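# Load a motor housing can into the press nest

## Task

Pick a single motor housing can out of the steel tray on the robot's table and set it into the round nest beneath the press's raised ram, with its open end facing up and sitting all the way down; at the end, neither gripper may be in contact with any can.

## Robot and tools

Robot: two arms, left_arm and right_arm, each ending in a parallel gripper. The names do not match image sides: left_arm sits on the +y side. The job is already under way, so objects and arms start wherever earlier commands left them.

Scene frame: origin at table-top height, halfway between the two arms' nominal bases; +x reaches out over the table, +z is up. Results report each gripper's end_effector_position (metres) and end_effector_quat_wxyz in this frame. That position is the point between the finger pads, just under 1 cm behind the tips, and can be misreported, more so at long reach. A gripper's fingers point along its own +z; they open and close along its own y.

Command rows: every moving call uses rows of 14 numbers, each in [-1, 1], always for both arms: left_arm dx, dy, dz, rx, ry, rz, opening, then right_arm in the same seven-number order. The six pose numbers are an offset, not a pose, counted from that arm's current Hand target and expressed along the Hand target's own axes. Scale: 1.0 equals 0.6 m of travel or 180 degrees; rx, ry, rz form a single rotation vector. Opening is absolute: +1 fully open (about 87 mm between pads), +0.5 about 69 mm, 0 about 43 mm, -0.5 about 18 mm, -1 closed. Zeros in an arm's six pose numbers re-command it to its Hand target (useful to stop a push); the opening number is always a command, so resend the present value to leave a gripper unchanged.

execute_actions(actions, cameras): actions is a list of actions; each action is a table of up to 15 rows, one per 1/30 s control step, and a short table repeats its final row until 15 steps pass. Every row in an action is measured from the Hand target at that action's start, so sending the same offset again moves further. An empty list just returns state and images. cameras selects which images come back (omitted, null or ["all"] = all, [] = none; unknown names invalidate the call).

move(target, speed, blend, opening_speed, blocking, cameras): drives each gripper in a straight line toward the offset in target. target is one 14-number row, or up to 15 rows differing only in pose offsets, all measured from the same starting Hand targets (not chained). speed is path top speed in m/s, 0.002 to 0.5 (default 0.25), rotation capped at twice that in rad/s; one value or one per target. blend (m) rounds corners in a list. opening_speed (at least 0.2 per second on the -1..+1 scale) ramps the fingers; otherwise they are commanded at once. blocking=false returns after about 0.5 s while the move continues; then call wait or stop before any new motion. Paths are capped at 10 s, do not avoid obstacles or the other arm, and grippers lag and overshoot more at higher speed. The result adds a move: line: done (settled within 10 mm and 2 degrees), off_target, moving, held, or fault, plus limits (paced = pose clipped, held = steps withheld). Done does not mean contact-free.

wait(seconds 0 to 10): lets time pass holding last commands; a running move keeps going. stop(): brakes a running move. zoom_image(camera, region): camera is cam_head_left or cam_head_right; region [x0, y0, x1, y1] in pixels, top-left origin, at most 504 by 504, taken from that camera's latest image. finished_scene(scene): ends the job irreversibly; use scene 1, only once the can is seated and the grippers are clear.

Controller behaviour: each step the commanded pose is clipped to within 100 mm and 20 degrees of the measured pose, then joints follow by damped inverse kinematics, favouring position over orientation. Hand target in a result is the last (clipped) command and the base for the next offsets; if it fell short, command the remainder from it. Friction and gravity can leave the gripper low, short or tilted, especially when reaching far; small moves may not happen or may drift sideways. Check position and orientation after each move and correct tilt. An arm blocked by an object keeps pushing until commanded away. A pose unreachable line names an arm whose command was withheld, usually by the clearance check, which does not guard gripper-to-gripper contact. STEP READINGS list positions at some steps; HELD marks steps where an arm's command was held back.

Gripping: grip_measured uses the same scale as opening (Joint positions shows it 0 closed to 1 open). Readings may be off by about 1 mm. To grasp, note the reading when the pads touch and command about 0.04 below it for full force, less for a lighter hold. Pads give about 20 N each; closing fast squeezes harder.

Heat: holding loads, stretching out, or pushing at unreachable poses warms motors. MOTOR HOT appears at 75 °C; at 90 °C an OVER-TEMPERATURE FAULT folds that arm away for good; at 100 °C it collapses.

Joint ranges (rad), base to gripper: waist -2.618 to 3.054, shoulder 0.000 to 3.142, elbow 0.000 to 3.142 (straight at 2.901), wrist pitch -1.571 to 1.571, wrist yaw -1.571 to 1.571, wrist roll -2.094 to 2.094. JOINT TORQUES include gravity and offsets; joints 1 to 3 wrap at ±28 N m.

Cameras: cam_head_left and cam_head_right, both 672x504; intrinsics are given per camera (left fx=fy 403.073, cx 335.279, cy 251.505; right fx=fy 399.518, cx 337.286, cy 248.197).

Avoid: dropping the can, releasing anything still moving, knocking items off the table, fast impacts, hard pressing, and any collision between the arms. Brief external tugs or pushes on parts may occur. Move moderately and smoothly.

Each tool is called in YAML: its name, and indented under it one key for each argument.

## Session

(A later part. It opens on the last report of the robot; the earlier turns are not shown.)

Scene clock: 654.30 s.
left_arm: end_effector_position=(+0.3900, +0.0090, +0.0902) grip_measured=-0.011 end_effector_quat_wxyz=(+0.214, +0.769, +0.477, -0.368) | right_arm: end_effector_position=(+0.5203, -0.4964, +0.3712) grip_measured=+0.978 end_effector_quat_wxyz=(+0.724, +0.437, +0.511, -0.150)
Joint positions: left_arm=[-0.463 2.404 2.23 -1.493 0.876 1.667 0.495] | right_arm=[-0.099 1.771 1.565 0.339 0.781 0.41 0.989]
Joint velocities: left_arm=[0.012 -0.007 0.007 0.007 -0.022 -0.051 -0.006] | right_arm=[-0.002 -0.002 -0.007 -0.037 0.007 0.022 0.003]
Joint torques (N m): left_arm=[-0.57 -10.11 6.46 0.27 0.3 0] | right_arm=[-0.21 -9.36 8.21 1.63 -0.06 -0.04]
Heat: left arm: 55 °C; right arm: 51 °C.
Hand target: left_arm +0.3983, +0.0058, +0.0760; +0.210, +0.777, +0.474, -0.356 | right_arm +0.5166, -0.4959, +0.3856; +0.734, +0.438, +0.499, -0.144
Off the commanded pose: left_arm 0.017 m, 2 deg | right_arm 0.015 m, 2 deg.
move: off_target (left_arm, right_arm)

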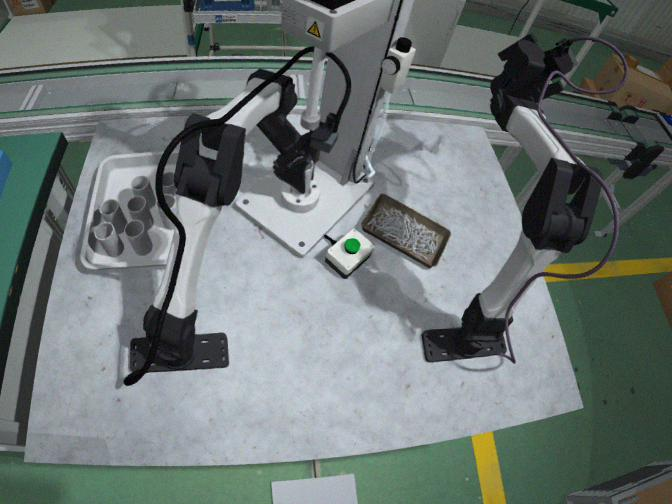

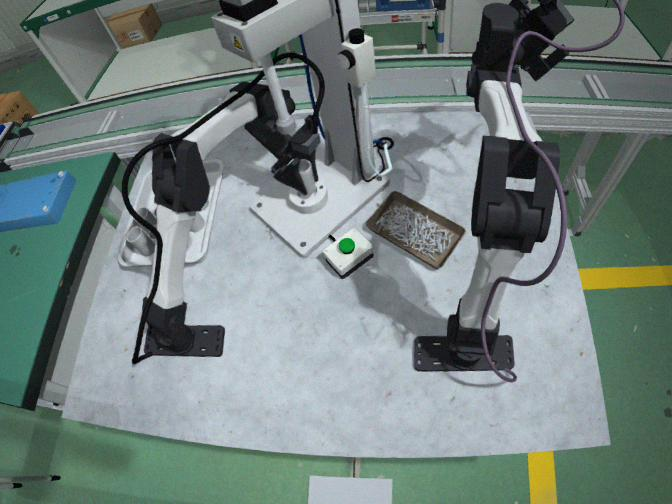

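move:
  target: [-0.0242,-0.0048,-0.0228,0,0,0,-0.12,0,0,0,0,0,0,1]
  speed: 0.03

zoom_image:
  camera: "cam_head_right"
  region: [280, 150, 336, 220]

zoom_image:
  camera: "cam_head_left"
  region: [275, 150, 331, 220]

move:
  target: [0.0251,0.0003,0.0219,0,0,0,-0.12,0,0,0,0,0,0,1]
  speed: 0.03

zoom_image:
  camera: "cam_head_right"
  region: [280, 150, 336, 220]

zoom_image:
  camera: "cam_head_left"
  region: [275, 150, 331, 220]

Scene clock: 661.57 s.
left_arm: end_effector_position=(+0.3962, +0.0107, +0.0944) grip_measured=-0.011 end_effector_quat_wxyz=(+0.212, +0.776, +0.477, -0.354) | right_arm: end_effector_position=(+0.5203, -0.4964, +0.3712) grip_measured=+0.978 end_effector_quat_wxyz=(+0.724, +0.437, +0.511, -0.150)
Joint positions: left_arm=[-0.463 2.421 2.29 -1.521 0.848 1.667 0.494] | right_arm=[-0.099 1.771 1.565 0.339 0.781 0.41 0.989]
Joint velocities: left_arm=[-0.017 -0.002 0.002 -0.022 -0.007 -0.066 -0.001] | right_arm=[-0.002 0.007 0.012 -0.037 -0.051 0.051 0.008]
Joint torques (N m): left_arm=[-0.42 -12.21 7.6 -0.24 0.53 0.04] | right_arm=[-0.23 -9.36 8.21 1.63 -0.06 -0.04]
Heat: left arm: 54 °C; right arm: 51 °C.
Hand target: left_arm +0.3964, +0.0075, +0.0961; +0.211, +0.777, +0.474, -0.356 | right_arm +0.5166, -0.4959, +0.3856; +0.734, +0.438, +0.499, -0.144
Off the commanded pose: left_arm 0.003 m, 0 deg | right_arm 0.015 m, 2 deg.
move: off_target (right_arm)

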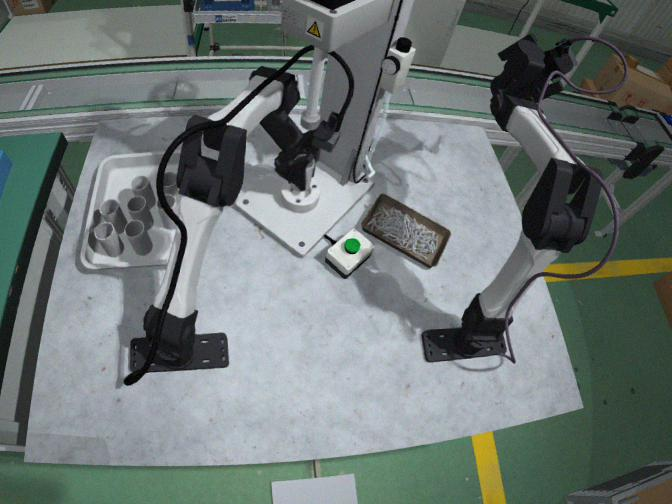

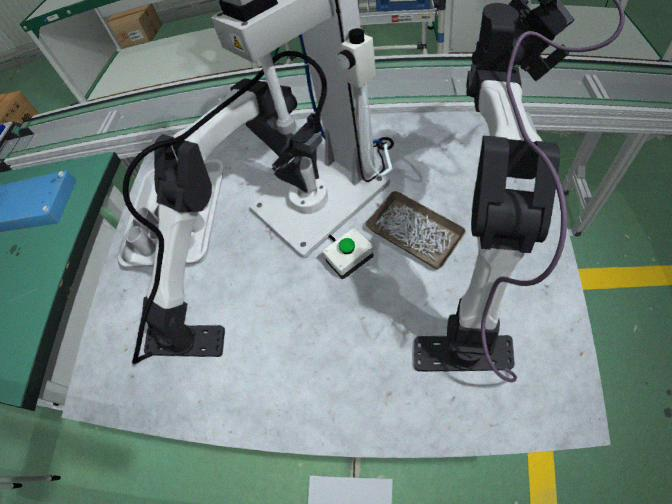

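Scaled by 7.200.

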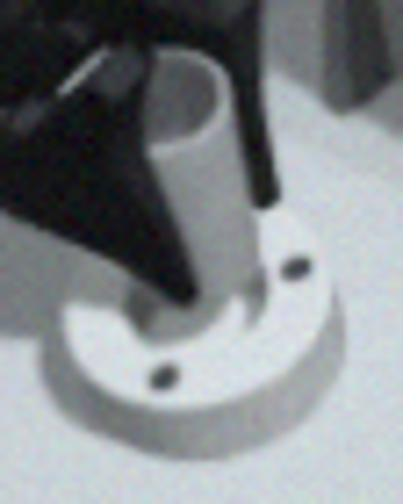

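Scaled by 7.200.

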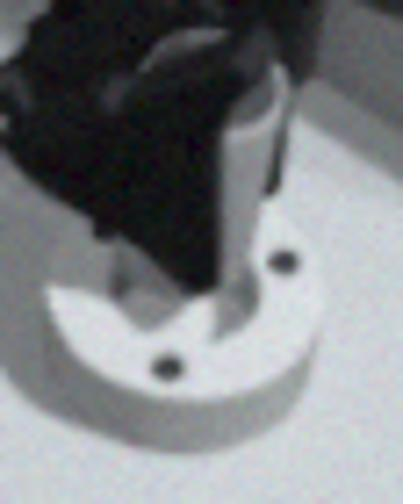

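Scene clock: 662.53 s.
left_arm: end_effector_position=(+0.3947, +0.0087, +0.0893) grip_measured=-0.011 end_effector_quat_wxyz=(+0.215, +0.771, +0.477, -0.363) | right_arm: end_effector_position=(+0.5203, -0.4964, +0.3712) grip_measured=+0.978 end_effector_quat_wxyz=(+0.724, +0.437, +0.511, -0.150)
Joint positions: left_arm=[-0.462 2.421 2.26 -1.498 0.868 1.667 0.494] | right_arm=[-0.099 1.771 1.565 0.339 0.781 0.41 0.989]
Joint velocities: left_arm=[0.002 -0.007 -0.012 0.037 0.007 0.022 0.009] | right_arm=[-0.007 -0.002 -0.007 0.007 -0.007 -0.007 -0.008]
Joint torques (N m): left_arm=[-0.66 -12.74 2.66 0.33 0.37 0.1] | right_arm=[-0.23 -9.36 8.21 1.63 -0.06 -0.04]
Heat: left arm: 54 °C; right arm: 51 °C.
Hand target: left_arm +0.3964, +0.0078, +0.0761; +0.211, +0.777, +0.474, -0.355 | right_arm +0.5166, -0.4959, +0.3856; +0.734, +0.438, +0.499, -0.144
Off the commanded pose: left_arm 0.013 m, 1 deg | right_arm 0.015 m, 2 deg.
move: off_target (left_arm, right_arm)

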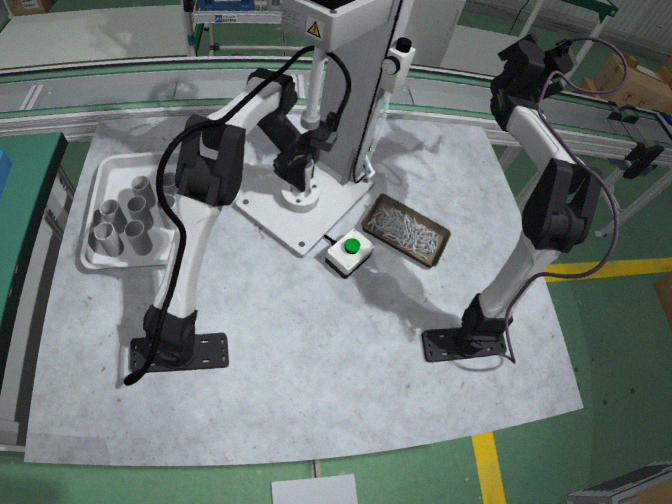

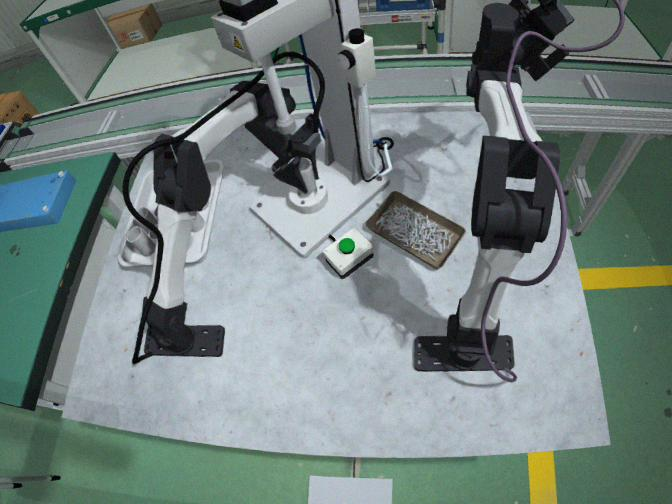

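Scaled by 7.200.

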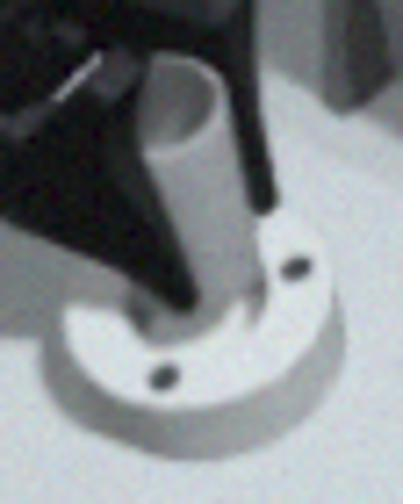

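Scaled by 7.200.

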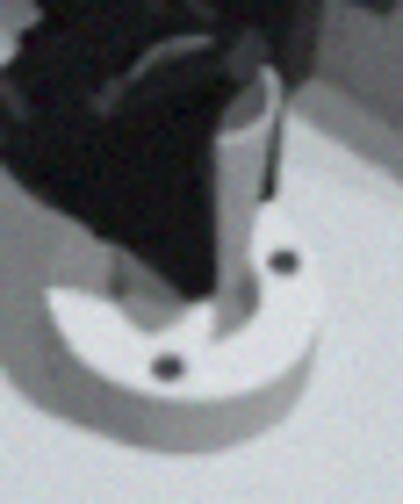

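move:
  target:
    - [-0.0251,-0.0003,-0.0219,0,0,0,-0.12,0,0,0,0,0,0,1]
    - [-0.0322,-0.005,-0.0137,0,0,0,-0.12,0,0,0,0,0,0,1]
  speed: 0.03

zoom_image:
  camera: "cam_head_right"
  region: [280, 150, 336, 220]

zoom_image:
  camera: "cam_head_left"
  region: [275, 150, 331, 220]

move:
  target: [0.0251,0.0003,0.0219,0,0,0,-0.12,0,0,0,0,0,0,1]
  speed: 0.03

zoom_image:
  camera: "cam_head_right"
  region: [280, 150, 336, 220]

zoom_image:
  camera: "cam_head_left"
  region: [275, 150, 331, 220]

Scene clock: 674.23 s.
left_arm: end_effector_position=(+0.3921, +0.0049, +0.0926) grip_measured=-0.011 end_effector_quat_wxyz=(+0.208, +0.778, +0.474, -0.357) | right_arm: end_effector_position=(+0.5203, -0.4964, +0.3712) grip_measured=+0.978 end_effector_quat_wxyz=(+0.724, +0.437, +0.511, -0.150)
Joint positions: left_arm=[-0.478 2.421 2.283 -1.511 0.849 1.657 0.494] | right_arm=[-0.099 1.771 1.565 0.339 0.781 0.41 0.989]
Joint velocities: left_arm=[0.002 -0.007 0.017 -0.007 -0.022 -0.037 -0.006] | right_arm=[0.002 0.007 -0.012 -0.022 -0.051 -0.007 -0.029]
Joint torques (N m): left_arm=[-0.4 -14.78 4.74 0.01 0.58 -0.06] | right_arm=[-0.23 -9.36 8.23 1.63 -0.06 -0.04]
Heat: left arm: 56 °C; right arm: 51 °C.
Hand target: left_arm +0.3909, +0.0030, +0.0962; +0.211, +0.777, +0.474, -0.356 | right_arm +0.5166, -0.4959, +0.3856; +0.734, +0.438, +0.499, -0.144
Off the commanded pose: left_arm 0.004 m, 0 deg | right_arm 0.015 m, 2 deg.
move: off_target (right_arm)

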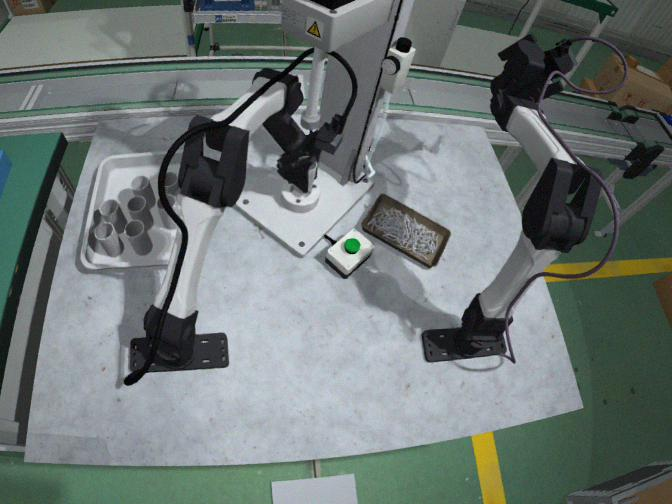

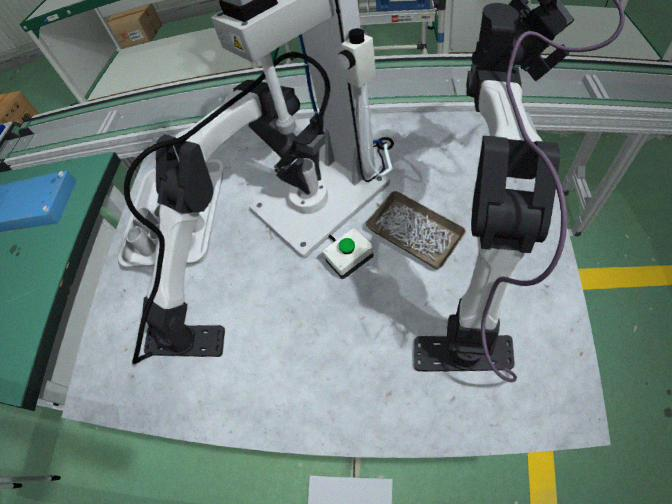

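Scaled by 7.200.

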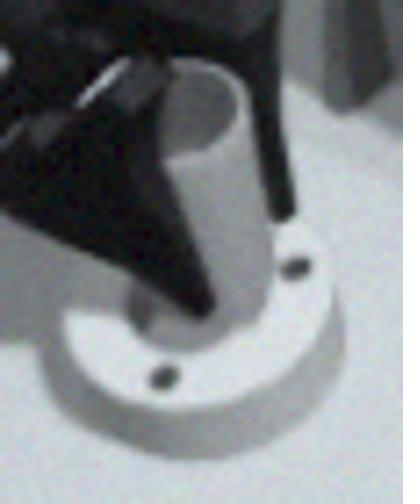

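Scaled by 7.200.

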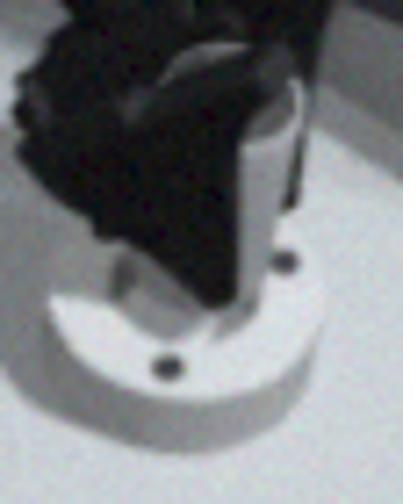

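Scene clock: 675.23 s.
left_arm: end_effector_position=(+0.3899, +0.0033, +0.0891) grip_measured=-0.011 end_effector_quat_wxyz=(+0.218, +0.773, +0.472, -0.364) | right_arm: end_effector_position=(+0.5203, -0.4964, +0.3712) grip_measured=+0.978 end_effector_quat_wxyz=(+0.724, +0.437, +0.511, -0.150)
Joint positions: left_arm=[-0.475 2.398 2.217 -1.463 0.874 1.657 0.494] | right_arm=[-0.099 1.771 1.565 0.339 0.781 0.41 0.989]
Joint velocities: left_arm=[-0.017 -0.007 0.002 -0.022 -0.037 -0.037 0.001] | right_arm=[-0.002 0.002 0.007 -0.007 0.037 -0.066 -0.003]
Joint torques (N m): left_arm=[-0.5 -12.75 2.55 0.36 0.34 -0.03] | right_arm=[-0.23 -9.36 8.21 1.63 -0.06 -0.04]
Heat: left arm: 56 °C; right arm: 51 °C.
Hand target: left_arm +0.3908, +0.0033, +0.0762; +0.211, +0.777, +0.474, -0.356 | right_arm +0.5166, -0.4959, +0.3856; +0.734, +0.438, +0.499, -0.144
Off the commanded pose: left_arm 0.013 m, 1 deg | right_arm 0.015 m, 2 deg.
move: off_target (left_arm, right_arm)

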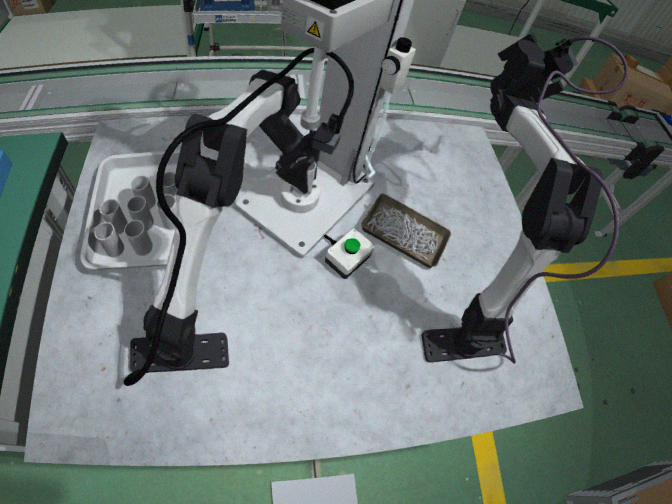

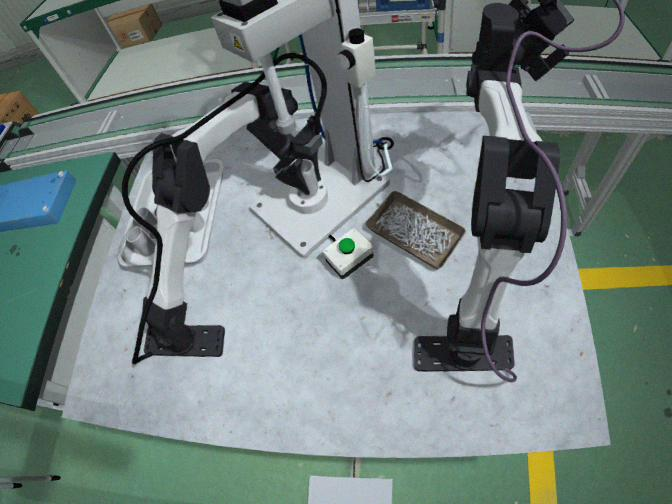

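Scaled by 7.200.

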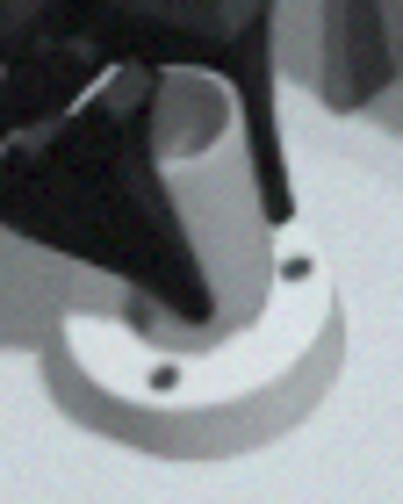

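Scaled by 7.200.

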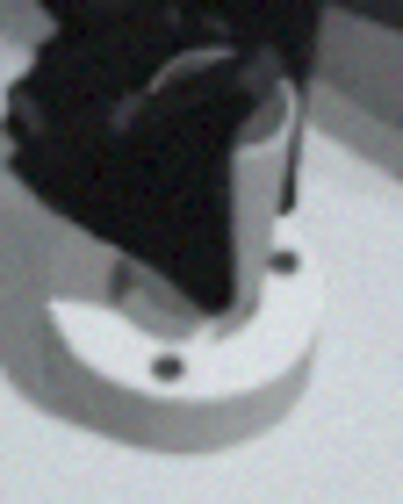

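move:
  target:
    - [-0.0251,-0.0003,-0.0219,0,0,0,-0.12,0,0,0,0,0,0,1]
    - [-0.0225,-0.008,-0.0247,0,0,0,-0.12,0,0,0,0,0,0,1]
  speed: 0.03
  cameras: []

move:
  target: [0.0251,0.0003,0.0219,0,0,0,-0.12,0,0,0,0,0,0,1]
  speed: 0.03

zoom_image:
  camera: "cam_head_right"
  region: [280, 150, 336, 220]

zoom_image:
  camera: "cam_head_left"
  region: [275, 150, 331, 220]

Scene clock: 682.47 s.
left_arm: end_effector_position=(+0.3910, +0.0058, +0.0912) grip_measured=-0.011 end_effector_quat_wxyz=(+0.213, +0.777, +0.473, -0.356) | right_arm: end_effector_position=(+0.5203, -0.4964, +0.3712) grip_measured=+0.978 end_effector_quat_wxyz=(+0.724, +0.437, +0.511, -0.150)
Joint positions: left_arm=[-0.475 2.398 2.233 -1.477 0.855 1.656 0.494] | right_arm=[-0.099 1.771 1.565 0.339 0.781 0.41 0.989]
Joint velocities: left_arm=[-0.007 0.007 -0.012 -0.022 0.022 0.022 -0.001] | right_arm=[-0.007 0.007 -0.007 -0.051 0.007 0.007 -0.008]
Joint torques (N m): left_arm=[-0.09 -14.79 5.08 -0.19 0.48 0.04] | right_arm=[-0.23 -9.35 8.21 1.63 -0.06 -0.04]
Heat: left arm: 56 °C; right arm: 51 °C.
Hand target: left_arm +0.3880, +0.0072, +0.0963; +0.211, +0.777, +0.474, -0.356 | right_arm +0.5166, -0.4959, +0.3856; +0.734, +0.438, +0.499, -0.144
Off the commanded pose: left_arm 0.006 m, 0 deg | right_arm 0.015 m, 2 deg.
move: off_target (right_arm)
No camera images: "cameras" was empty.

Scene clock: 683.47 s.
left_arm: end_effector_position=(+0.3895, +0.0046, +0.0890) grip_measured=-0.011 end_effector_quat_wxyz=(+0.223, +0.772, +0.471, -0.363) | right_arm: end_effector_position=(+0.5203, -0.4964, +0.3712) grip_measured=+0.978 end_effector_quat_wxyz=(+0.724, +0.437, +0.511, -0.150)
Joint positions: left_arm=[-0.472 2.377 2.179 -1.436 0.878 1.657 0.494] | right_arm=[-0.099 1.771 1.565 0.339 0.781 0.41 0.989]
Joint velocities: left_arm=[-0.002 0.012 -0.017 -0.022 0.081 -0.022 -0.006] | right_arm=[0.007 -0.002 -0.002 0.022 -0.022 0.066 -0.018]
Joint torques (N m): left_arm=[-0.38 -12.9 2.67 0.22 0.3 0.07] | right_arm=[-0.23 -9.36 8.21 1.63 -0.06 -0.04]
Heat: left arm: 56 °C; right arm: 51 °C.
Hand target: left_arm +0.3879, +0.0075, +0.0762; +0.211, +0.777, +0.474, -0.356 | right_arm +0.5166, -0.4959, +0.3856; +0.734, +0.438, +0.499, -0.144
Off the commanded pose: left_arm 0.013 m, 2 deg | right_arm 0.015 m, 2 deg.
move: off_target (left_arm, right_arm)

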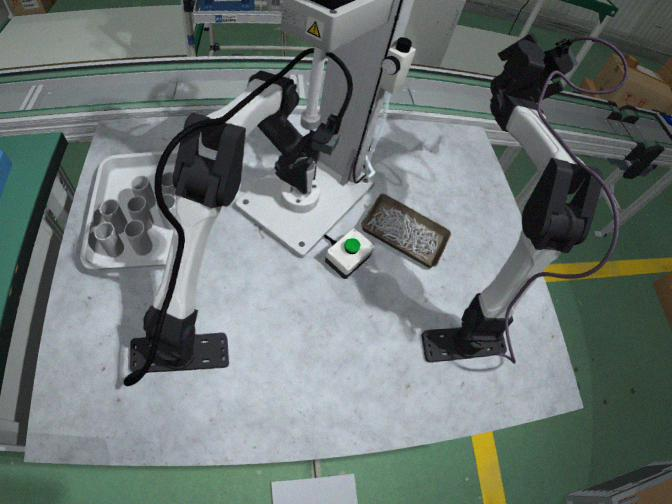

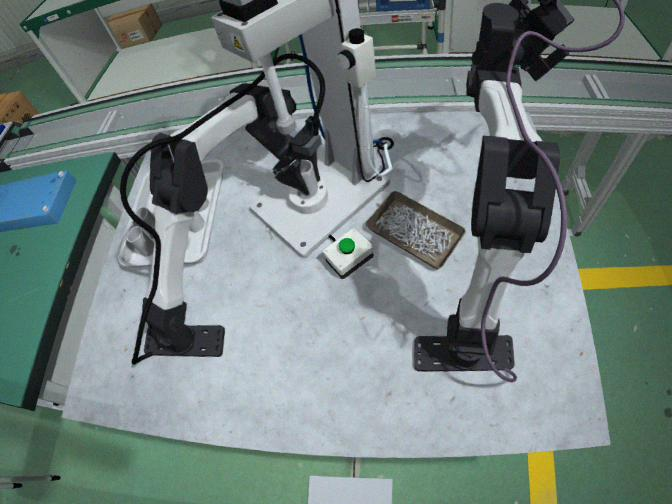

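Scaled by 7.200.

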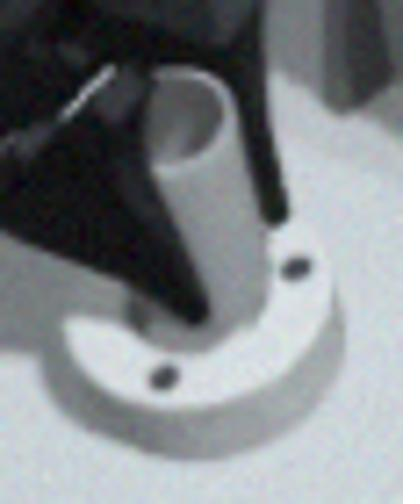

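Scaled by 7.200.

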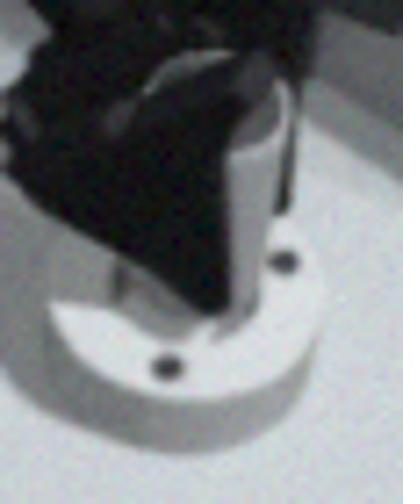

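move:
  target:
    - [-0.0088,-0.0001,-0.0077,0,0,0,-0.12,0,0,0,0,0,0,1]
    - [-0.0138,-0.0149,-0.0018,0,0,0,-0.12,0,0,0,0,0,0,1]
  speed: 0.02
  cameras: []

move:
  target: [0.00377,0,0.00329,0,0,0,-0.12,0,0,0,0,0,0,1]
  speed: 0.02

zoom_image:
  camera: "cam_head_right"
  region: [280, 150, 336, 220]

zoom_image:
  camera: "cam_head_left"
  region: [275, 150, 331, 220]

Scene clock: 690.53 s.
left_arm: end_effector_position=(+0.3884, +0.0051, +0.0892) grip_measured=-0.011 end_effector_quat_wxyz=(+0.233, +0.775, +0.467, -0.356) | right_arm: end_effector_position=(+0.5203, -0.4964, +0.3712) grip_measured=+0.978 end_effector_quat_wxyz=(+0.724, +0.437, +0.511, -0.150)
Joint positions: left_arm=[-0.472 2.34 2.115 -1.383 0.878 1.657 0.494] | right_arm=[-0.099 1.771 1.565 0.339 0.781 0.41 0.989]
Joint velocities: left_arm=[-0.007 -0.007 -0.027 0.037 0.037 0.007 -0.004] | right_arm=[-0.002 -0.017 0.002 0.007 0.037 -0.007 0.003]
Joint torques (N m): left_arm=[-1.33 -14.2 2.91 -0.06 0.31 -0.09] | right_arm=[-0.23 -9.36 8.21 1.63 -0.06 -0.04]
Heat: left arm: 56 °C; right arm: 51 °C.
Hand target: left_arm +0.3780, +0.0073, +0.0836; +0.211, +0.777, +0.474, -0.356 | right_arm +0.5166, -0.4959, +0.3856; +0.734, +0.438, +0.499, -0.144
Off the commanded pose: left_arm 0.012 m, 3 deg | right_arm 0.015 m, 2 deg.
move: off_target (left_arm, right_arm)
No camera images: "cameras" was empty.

Scene clock: 691.27 s.
left_arm: end_effector_position=(+0.3884, +0.0051, +0.0889) grip_measured=-0.011 end_effector_quat_wxyz=(+0.235, +0.776, +0.466, -0.355) | right_arm: end_effector_position=(+0.5203, -0.4964, +0.3712) grip_measured=+0.978 end_effector_quat_wxyz=(+0.724, +0.437, +0.511, -0.150)
Joint positions: left_arm=[-0.472 2.334 2.105 -1.374 0.878 1.657 0.494] | right_arm=[-0.099 1.771 1.565 0.339 0.781 0.41 0.989]
Joint velocities: left_arm=[0.022 0.002 -0.002 0.007 -0.051 -0.007 -0.004] | right_arm=[-0.012 0.007 -0.007 -0.007 0.022 0.007 -0.003]
Joint torques (N m): left_arm=[-1.25 -13.52 2.61 -0.03 0.28 -0.11] | right_arm=[-0.21 -9.36 8.21 1.62 -0.06 -0.04]
Heat: left arm: 56 °C; right arm: 51 °C.
Hand target: left_arm +0.3780, +0.0073, +0.0805; +0.211, +0.777, +0.474, -0.356 | right_arm +0.5166, -0.4959, +0.3856; +0.734, +0.438, +0.499, -0.144
Off the commanded pose: left_arm 0.013 m, 3 deg | right_arm 0.015 m, 2 deg.
move: off_target (left_arm, right_arm)

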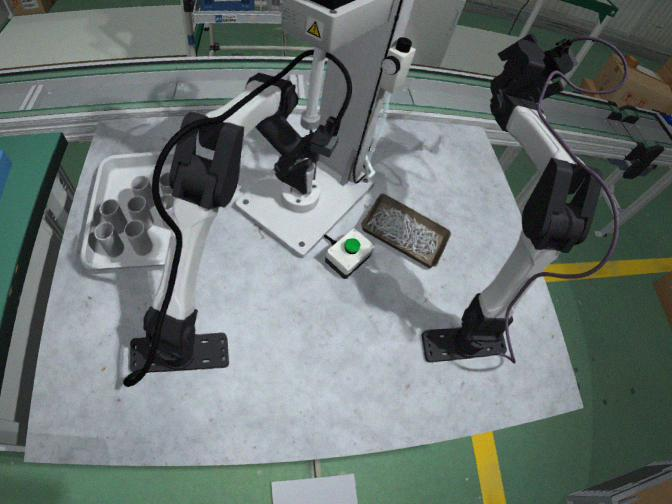

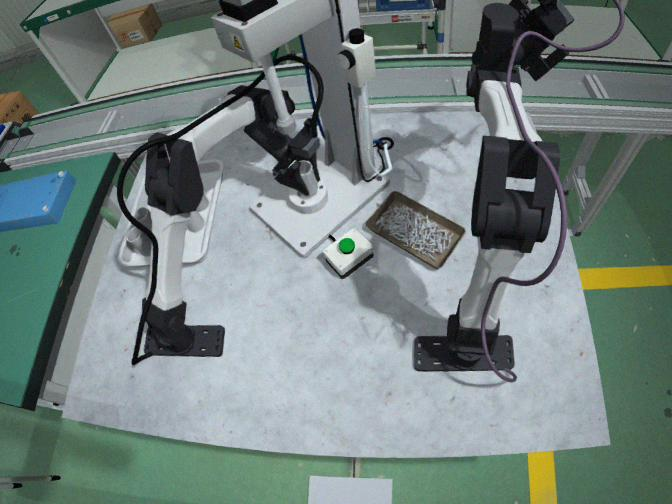

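Scaled by 7.200.

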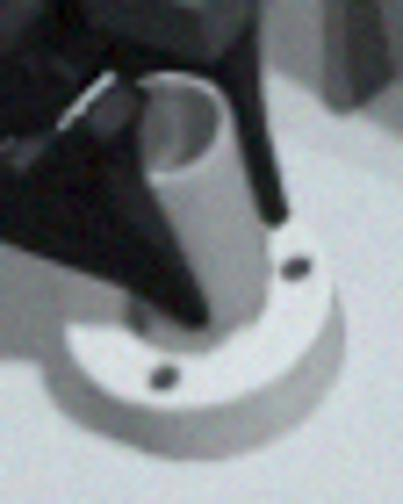

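Scaled by 7.200.

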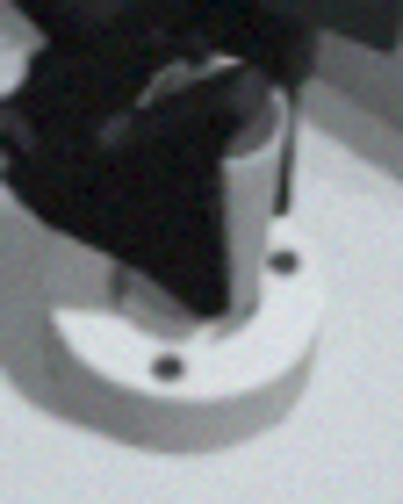

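move:
  target:
    - [0.005,0.0148,-0.0059,0,0,0,-0.12,0,0,0,0,0,0,1]
    - [0.0161,0.027,-0.0057,0,0,0,-0.12,0,0,0,0,0,0,1]
  speed: 0.03

zoom_image:
  camera: "cam_head_right"
  region: [280, 150, 336, 220]

zoom_image:
  camera: "cam_head_left"
  region: [275, 150, 331, 220]

Scene clock: 697.30 s.
left_arm: end_effector_position=(+0.3901, +0.0047, +0.0901) grip_measured=-0.011 end_effector_quat_wxyz=(+0.222, +0.773, +0.472, -0.362) | right_arm: end_effector_position=(+0.5203, -0.4964, +0.3712) grip_measured=+0.978 end_effector_quat_wxyz=(+0.724, +0.437, +0.511, -0.150)
Joint positions: left_arm=[-0.472 2.385 2.198 -1.45 0.876 1.657 0.494] | right_arm=[-0.099 1.771 1.565 0.339 0.781 0.41 0.989]
Joint velocities: left_arm=[-0.012 -0.017 -0.002 -0.007 0.051 -0.051 0.016] | right_arm=[-0.027 -0.007 0.007 -0.081 -0.022 0.051 -0.018]
Joint torques (N m): left_arm=[0.27 -9.87 6.23 0.04 0.32 0.18] | right_arm=[-0.23 -9.36 8.21 1.63 -0.06 -0.04]
Heat: left arm: 56 °C; right arm: 51 °C.
Hand target: left_arm +0.3962, +0.0080, +0.0750; +0.211, +0.777, +0.474, -0.356 | right_arm +0.5166, -0.4959, +0.3856; +0.734, +0.438, +0.499, -0.144
Off the commanded pose: left_arm 0.016 m, 2 deg | right_arm 0.015 m, 2 deg.
move: off_target (left_arm, right_arm)

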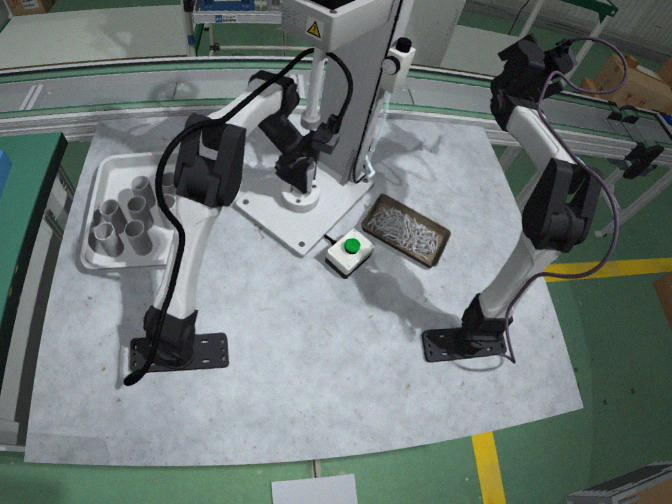

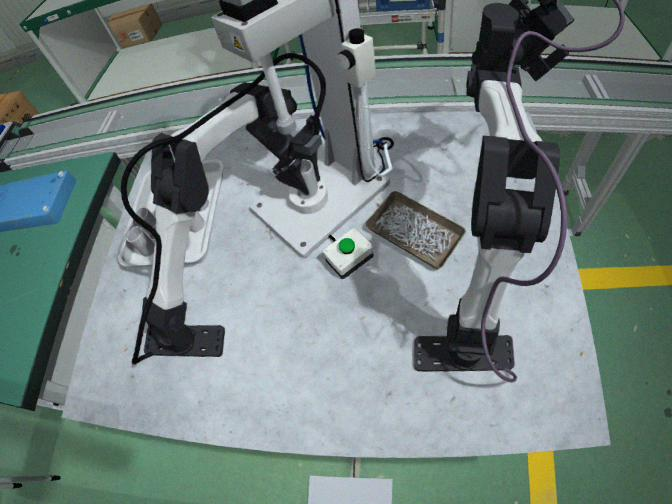

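Scaled by 7.200.

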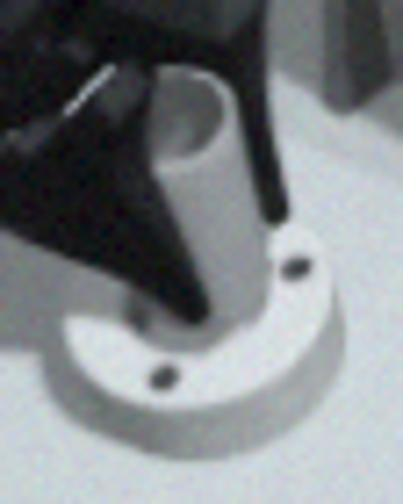

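Scaled by 7.200.

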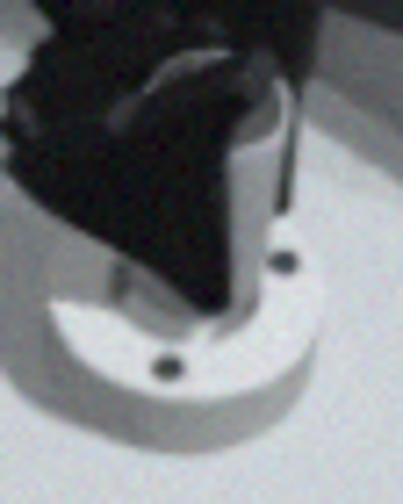

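move:
  target:
    - [-0.0691,-0.0009,-0.0603,0,0,0,-0.12,0,0,0,0,0,0,1]
    - [-0.1029,-0.2681,-0.005,0,0,0,-0.12,0,0,0,0,0,0,1]
  speed: 0.12

zoom_image:
  camera: "cam_head_right"
  region: [280, 160, 336, 220]

zoom_image:
  camera: "cam_head_left"
  region: [275, 160, 331, 220]

zoom_image:
  camera: "cam_head_right"
  region: [230, 160, 350, 280]

Scene clock: 719.00 s.
left_arm: end_effector_position=(+0.2388, +0.0502, +0.1201) grip_measured=-0.011 end_effector_quat_wxyz=(+0.196, +0.776, +0.479, -0.360) | right_arm: end_effector_position=(+0.5203, -0.4964, +0.3712) grip_measured=+0.978 end_effector_quat_wxyz=(+0.724, +0.437, +0.511, -0.150)
Joint positions: left_arm=[-0.553 1.729 1.359 -1.223 0.845 1.545 0.494] | right_arm=[-0.099 1.771 1.565 0.339 0.781 0.41 0.989]
Joint velocities: left_arm=[0.002 -0.007 0.007 -0.007 0.007 0.007 0.006] | right_arm=[-0.007 -0.012 0.002 -0.11 -0.051 -0.022 -0.029]
Joint torques (N m): left_arm=[-0.38 -11.34 4.67 0.15 0.66 -0.03] | right_arm=[-0.21 -9.36 8.21 1.63 -0.06 -0.04]
Heat: left arm: 55 °C; right arm: 51 °C.
Hand target: left_arm +0.2373, +0.0474, +0.1290; +0.211, +0.777, +0.474, -0.357 | right_arm +0.5166, -0.4959, +0.3856; +0.734, +0.438, +0.499, -0.144
Off the commanded pose: left_arm 0.006 m, 2 deg | right_arm 0.015 m, 2 deg.
move: off_target (right_arm)

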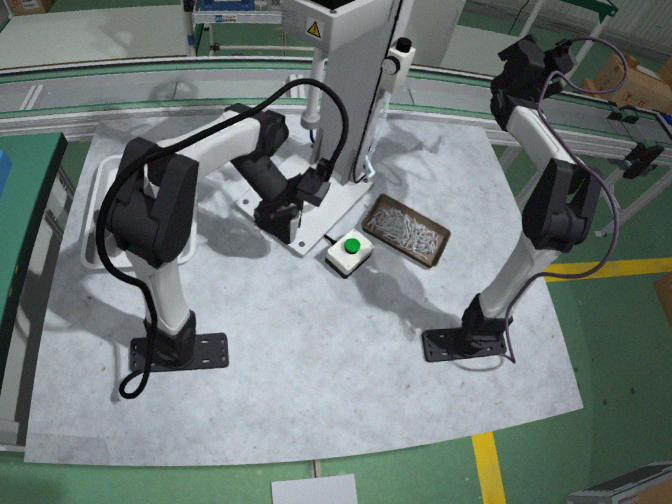

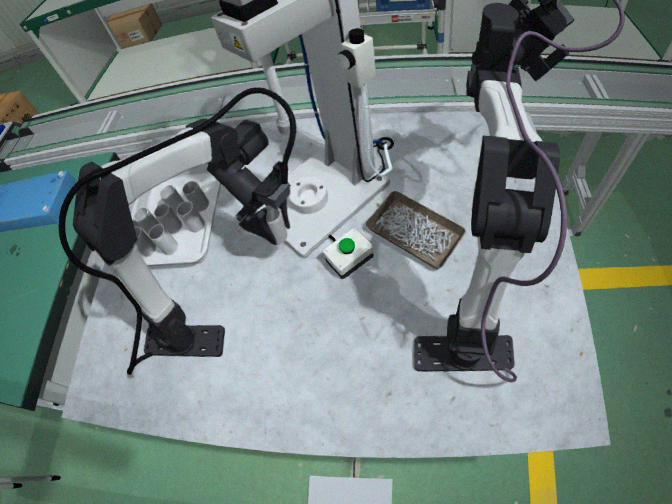

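Scaled by 8.400.

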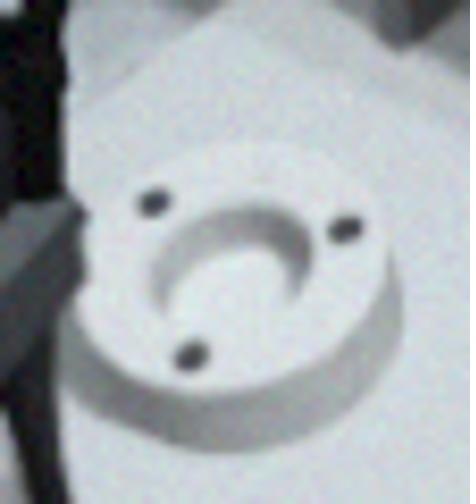

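Scaled by 8.400.

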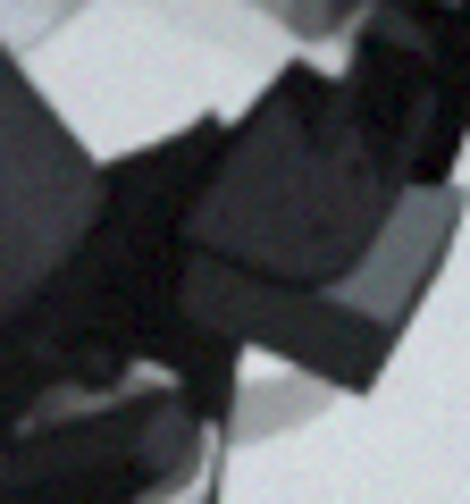

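Scaled by 4.200.

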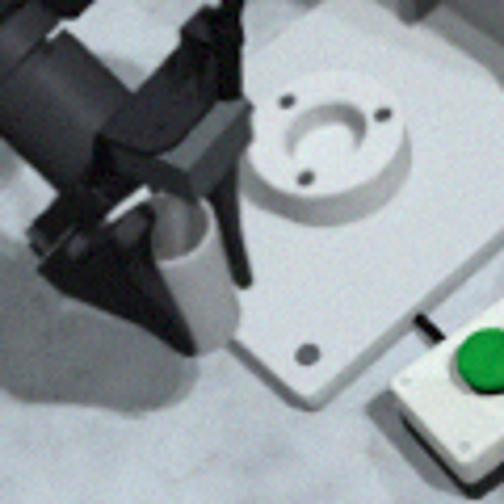

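move:
  target:
    - [0.0351,0.2501,-0.0437,0,0,0,-0.12,0,0,0,0,0,0,1]
    - [0.0627,0.2505,-0.0196,0,0,0,-0.12,0,0,0,0,0,0,1]
  speed: 0.1

zoom_image:
  camera: "cam_head_right"
  region: [280, 150, 336, 220]

zoom_image:
  camera: "cam_head_left"
  region: [275, 150, 331, 220]

Scene clock: 729.10 s.
left_arm: end_effector_position=(+0.3827, +0.0081, +0.1075) grip_measured=-0.011 end_effector_quat_wxyz=(+0.207, +0.778, +0.476, -0.353) | right_arm: end_effector_position=(+0.5203, -0.4964, +0.3712) grip_measured=+0.978 end_effector_quat_wxyz=(+0.724, +0.437, +0.511, -0.150)
Joint positions: left_arm=[-0.483 2.361 2.24 -1.517 0.841 1.643 0.494] | right_arm=[-0.099 1.771 1.565 0.339 0.781 0.41 0.989]
Joint velocities: left_arm=[0.002 -0.002 -0.002 -0.11 0.007 0.007 0.001] | right_arm=[0.002 -0.007 -0.002 -0.022 -0.022 -0.081 -0.003]
Joint torques (N m): left_arm=[0.55 -12.3 4.68 0.08 0.61 0.17] | right_arm=[-0.23 -9.36 8.21 1.63 -0.06 -0.04]
Heat: left arm: 53 °C; right arm: 51 °C.
Hand target: left_arm +0.3852, +0.0082, +0.1030; +0.211, +0.777, +0.475, -0.356 | right_arm +0.5166, -0.4959, +0.3856; +0.734, +0.438, +0.499, -0.144
Off the commanded pose: left_arm 0.003 m, 1 deg | right_arm 0.015 m, 2 deg.
move: off_target (right_arm)

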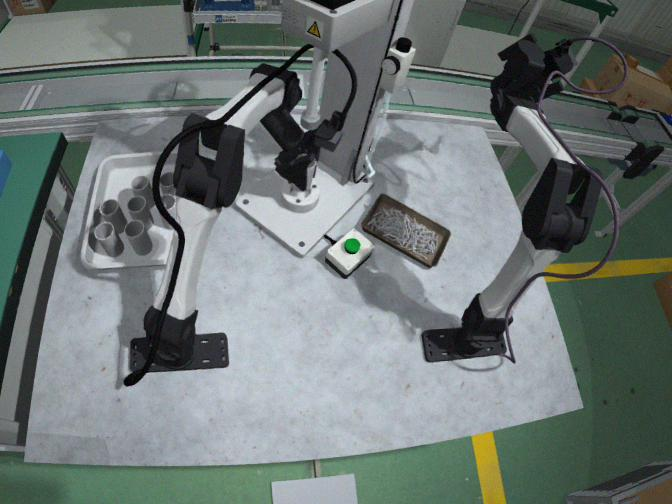

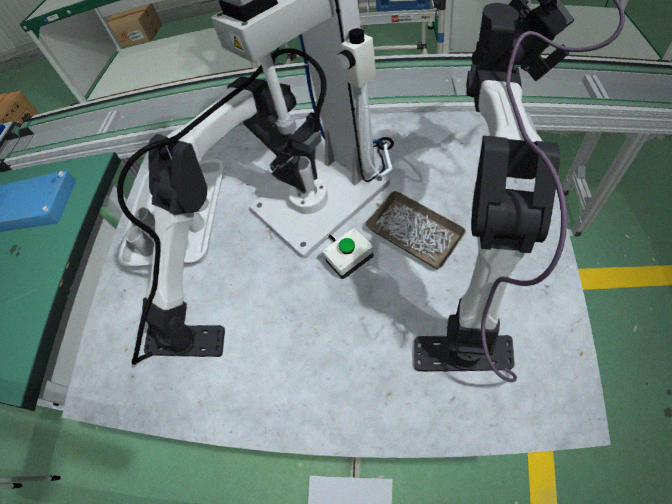

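Scaled by 7.200.

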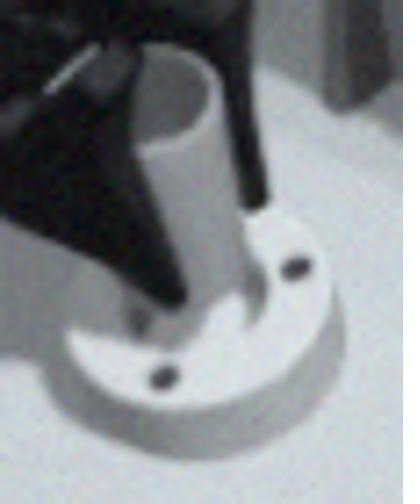

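Scaled by 7.200.

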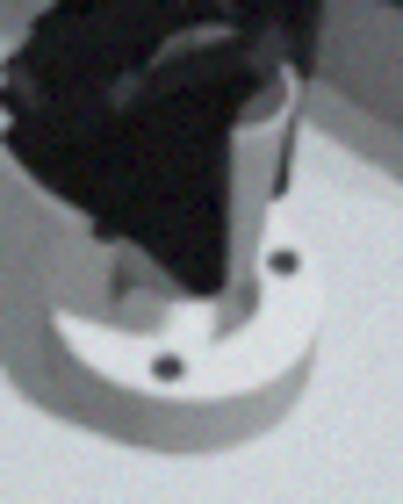

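move:
  target: [0.0339,0.0005,0.0296,0,0,0,-0.12,0,0,0,0,0,0,1]
  speed: 0.04

zoom_image:
  camera: "cam_head_right"
  region: [280, 150, 336, 220]

zoom_image:
  camera: "cam_head_left"
  region: [275, 150, 331, 220]

Scene clock: 735.43 s.
left_arm: end_effector_position=(+0.3806, +0.0090, +0.0862) grip_measured=-0.014 end_effector_quat_wxyz=(+0.207, +0.769, +0.480, -0.367) | right_arm: end_effector_position=(+0.5203, -0.4964, +0.3712) grip_measured=+0.978 end_effector_quat_wxyz=(+0.724, +0.437, +0.511, -0.150)
Joint positions: left_arm=[-0.474 2.361 2.143 -1.444 0.867 1.646 0.493] | right_arm=[-0.099 1.771 1.565 0.339 0.781 0.41 0.989]
Joint velocities: left_arm=[0.012 -0.017 -0.007 -0.081 0.007 0.007 0.001] | right_arm=[-0.002 0.002 0.002 0.051 -0.007 -0.154 -0.003]
Joint torques (N m): left_arm=[-0.14 -12.79 3.17 0.37 0.4 0.19] | right_arm=[-0.21 -9.36 8.21 1.63 -0.06 -0.04]
Heat: left arm: 55 °C; right arm: 51 °C.
Hand target: left_arm +0.3851, +0.0085, +0.0760; +0.211, +0.777, +0.474, -0.356 | right_arm +0.5166, -0.4959, +0.3856; +0.734, +0.438, +0.499, -0.144
Off the commanded pose: left_arm 0.011 m, 2 deg | right_arm 0.015 m, 2 deg.
move: off_target (left_arm, right_arm)

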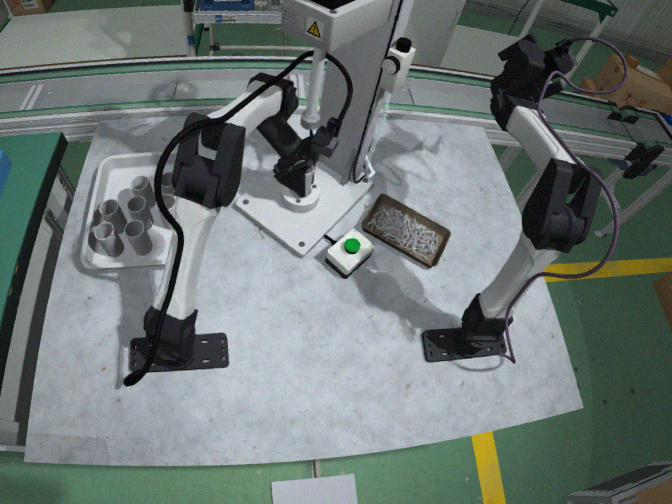

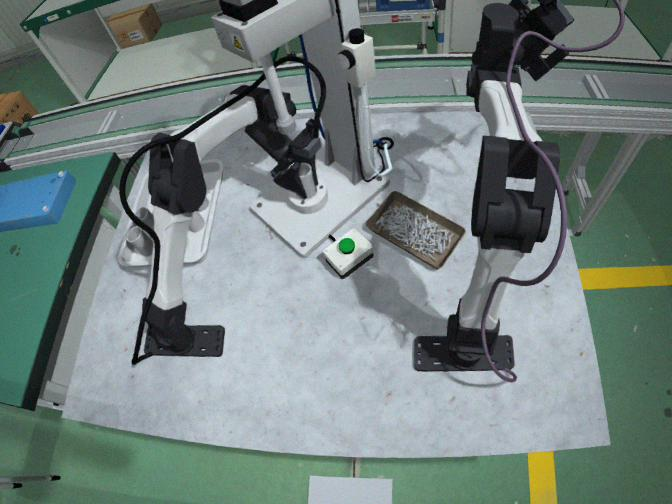

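Scaled by 7.200.

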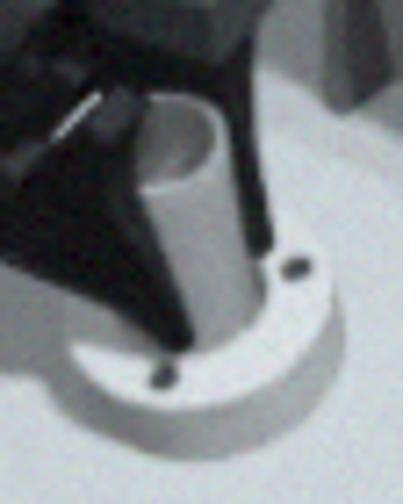

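Scaled by 7.200.

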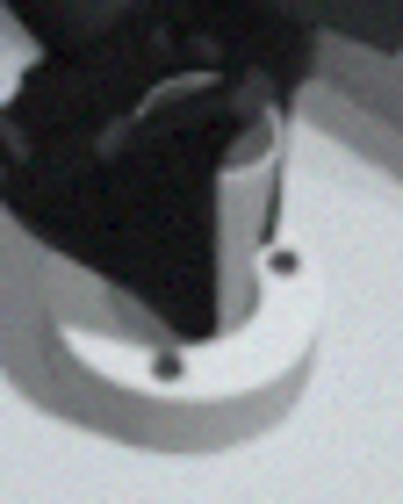

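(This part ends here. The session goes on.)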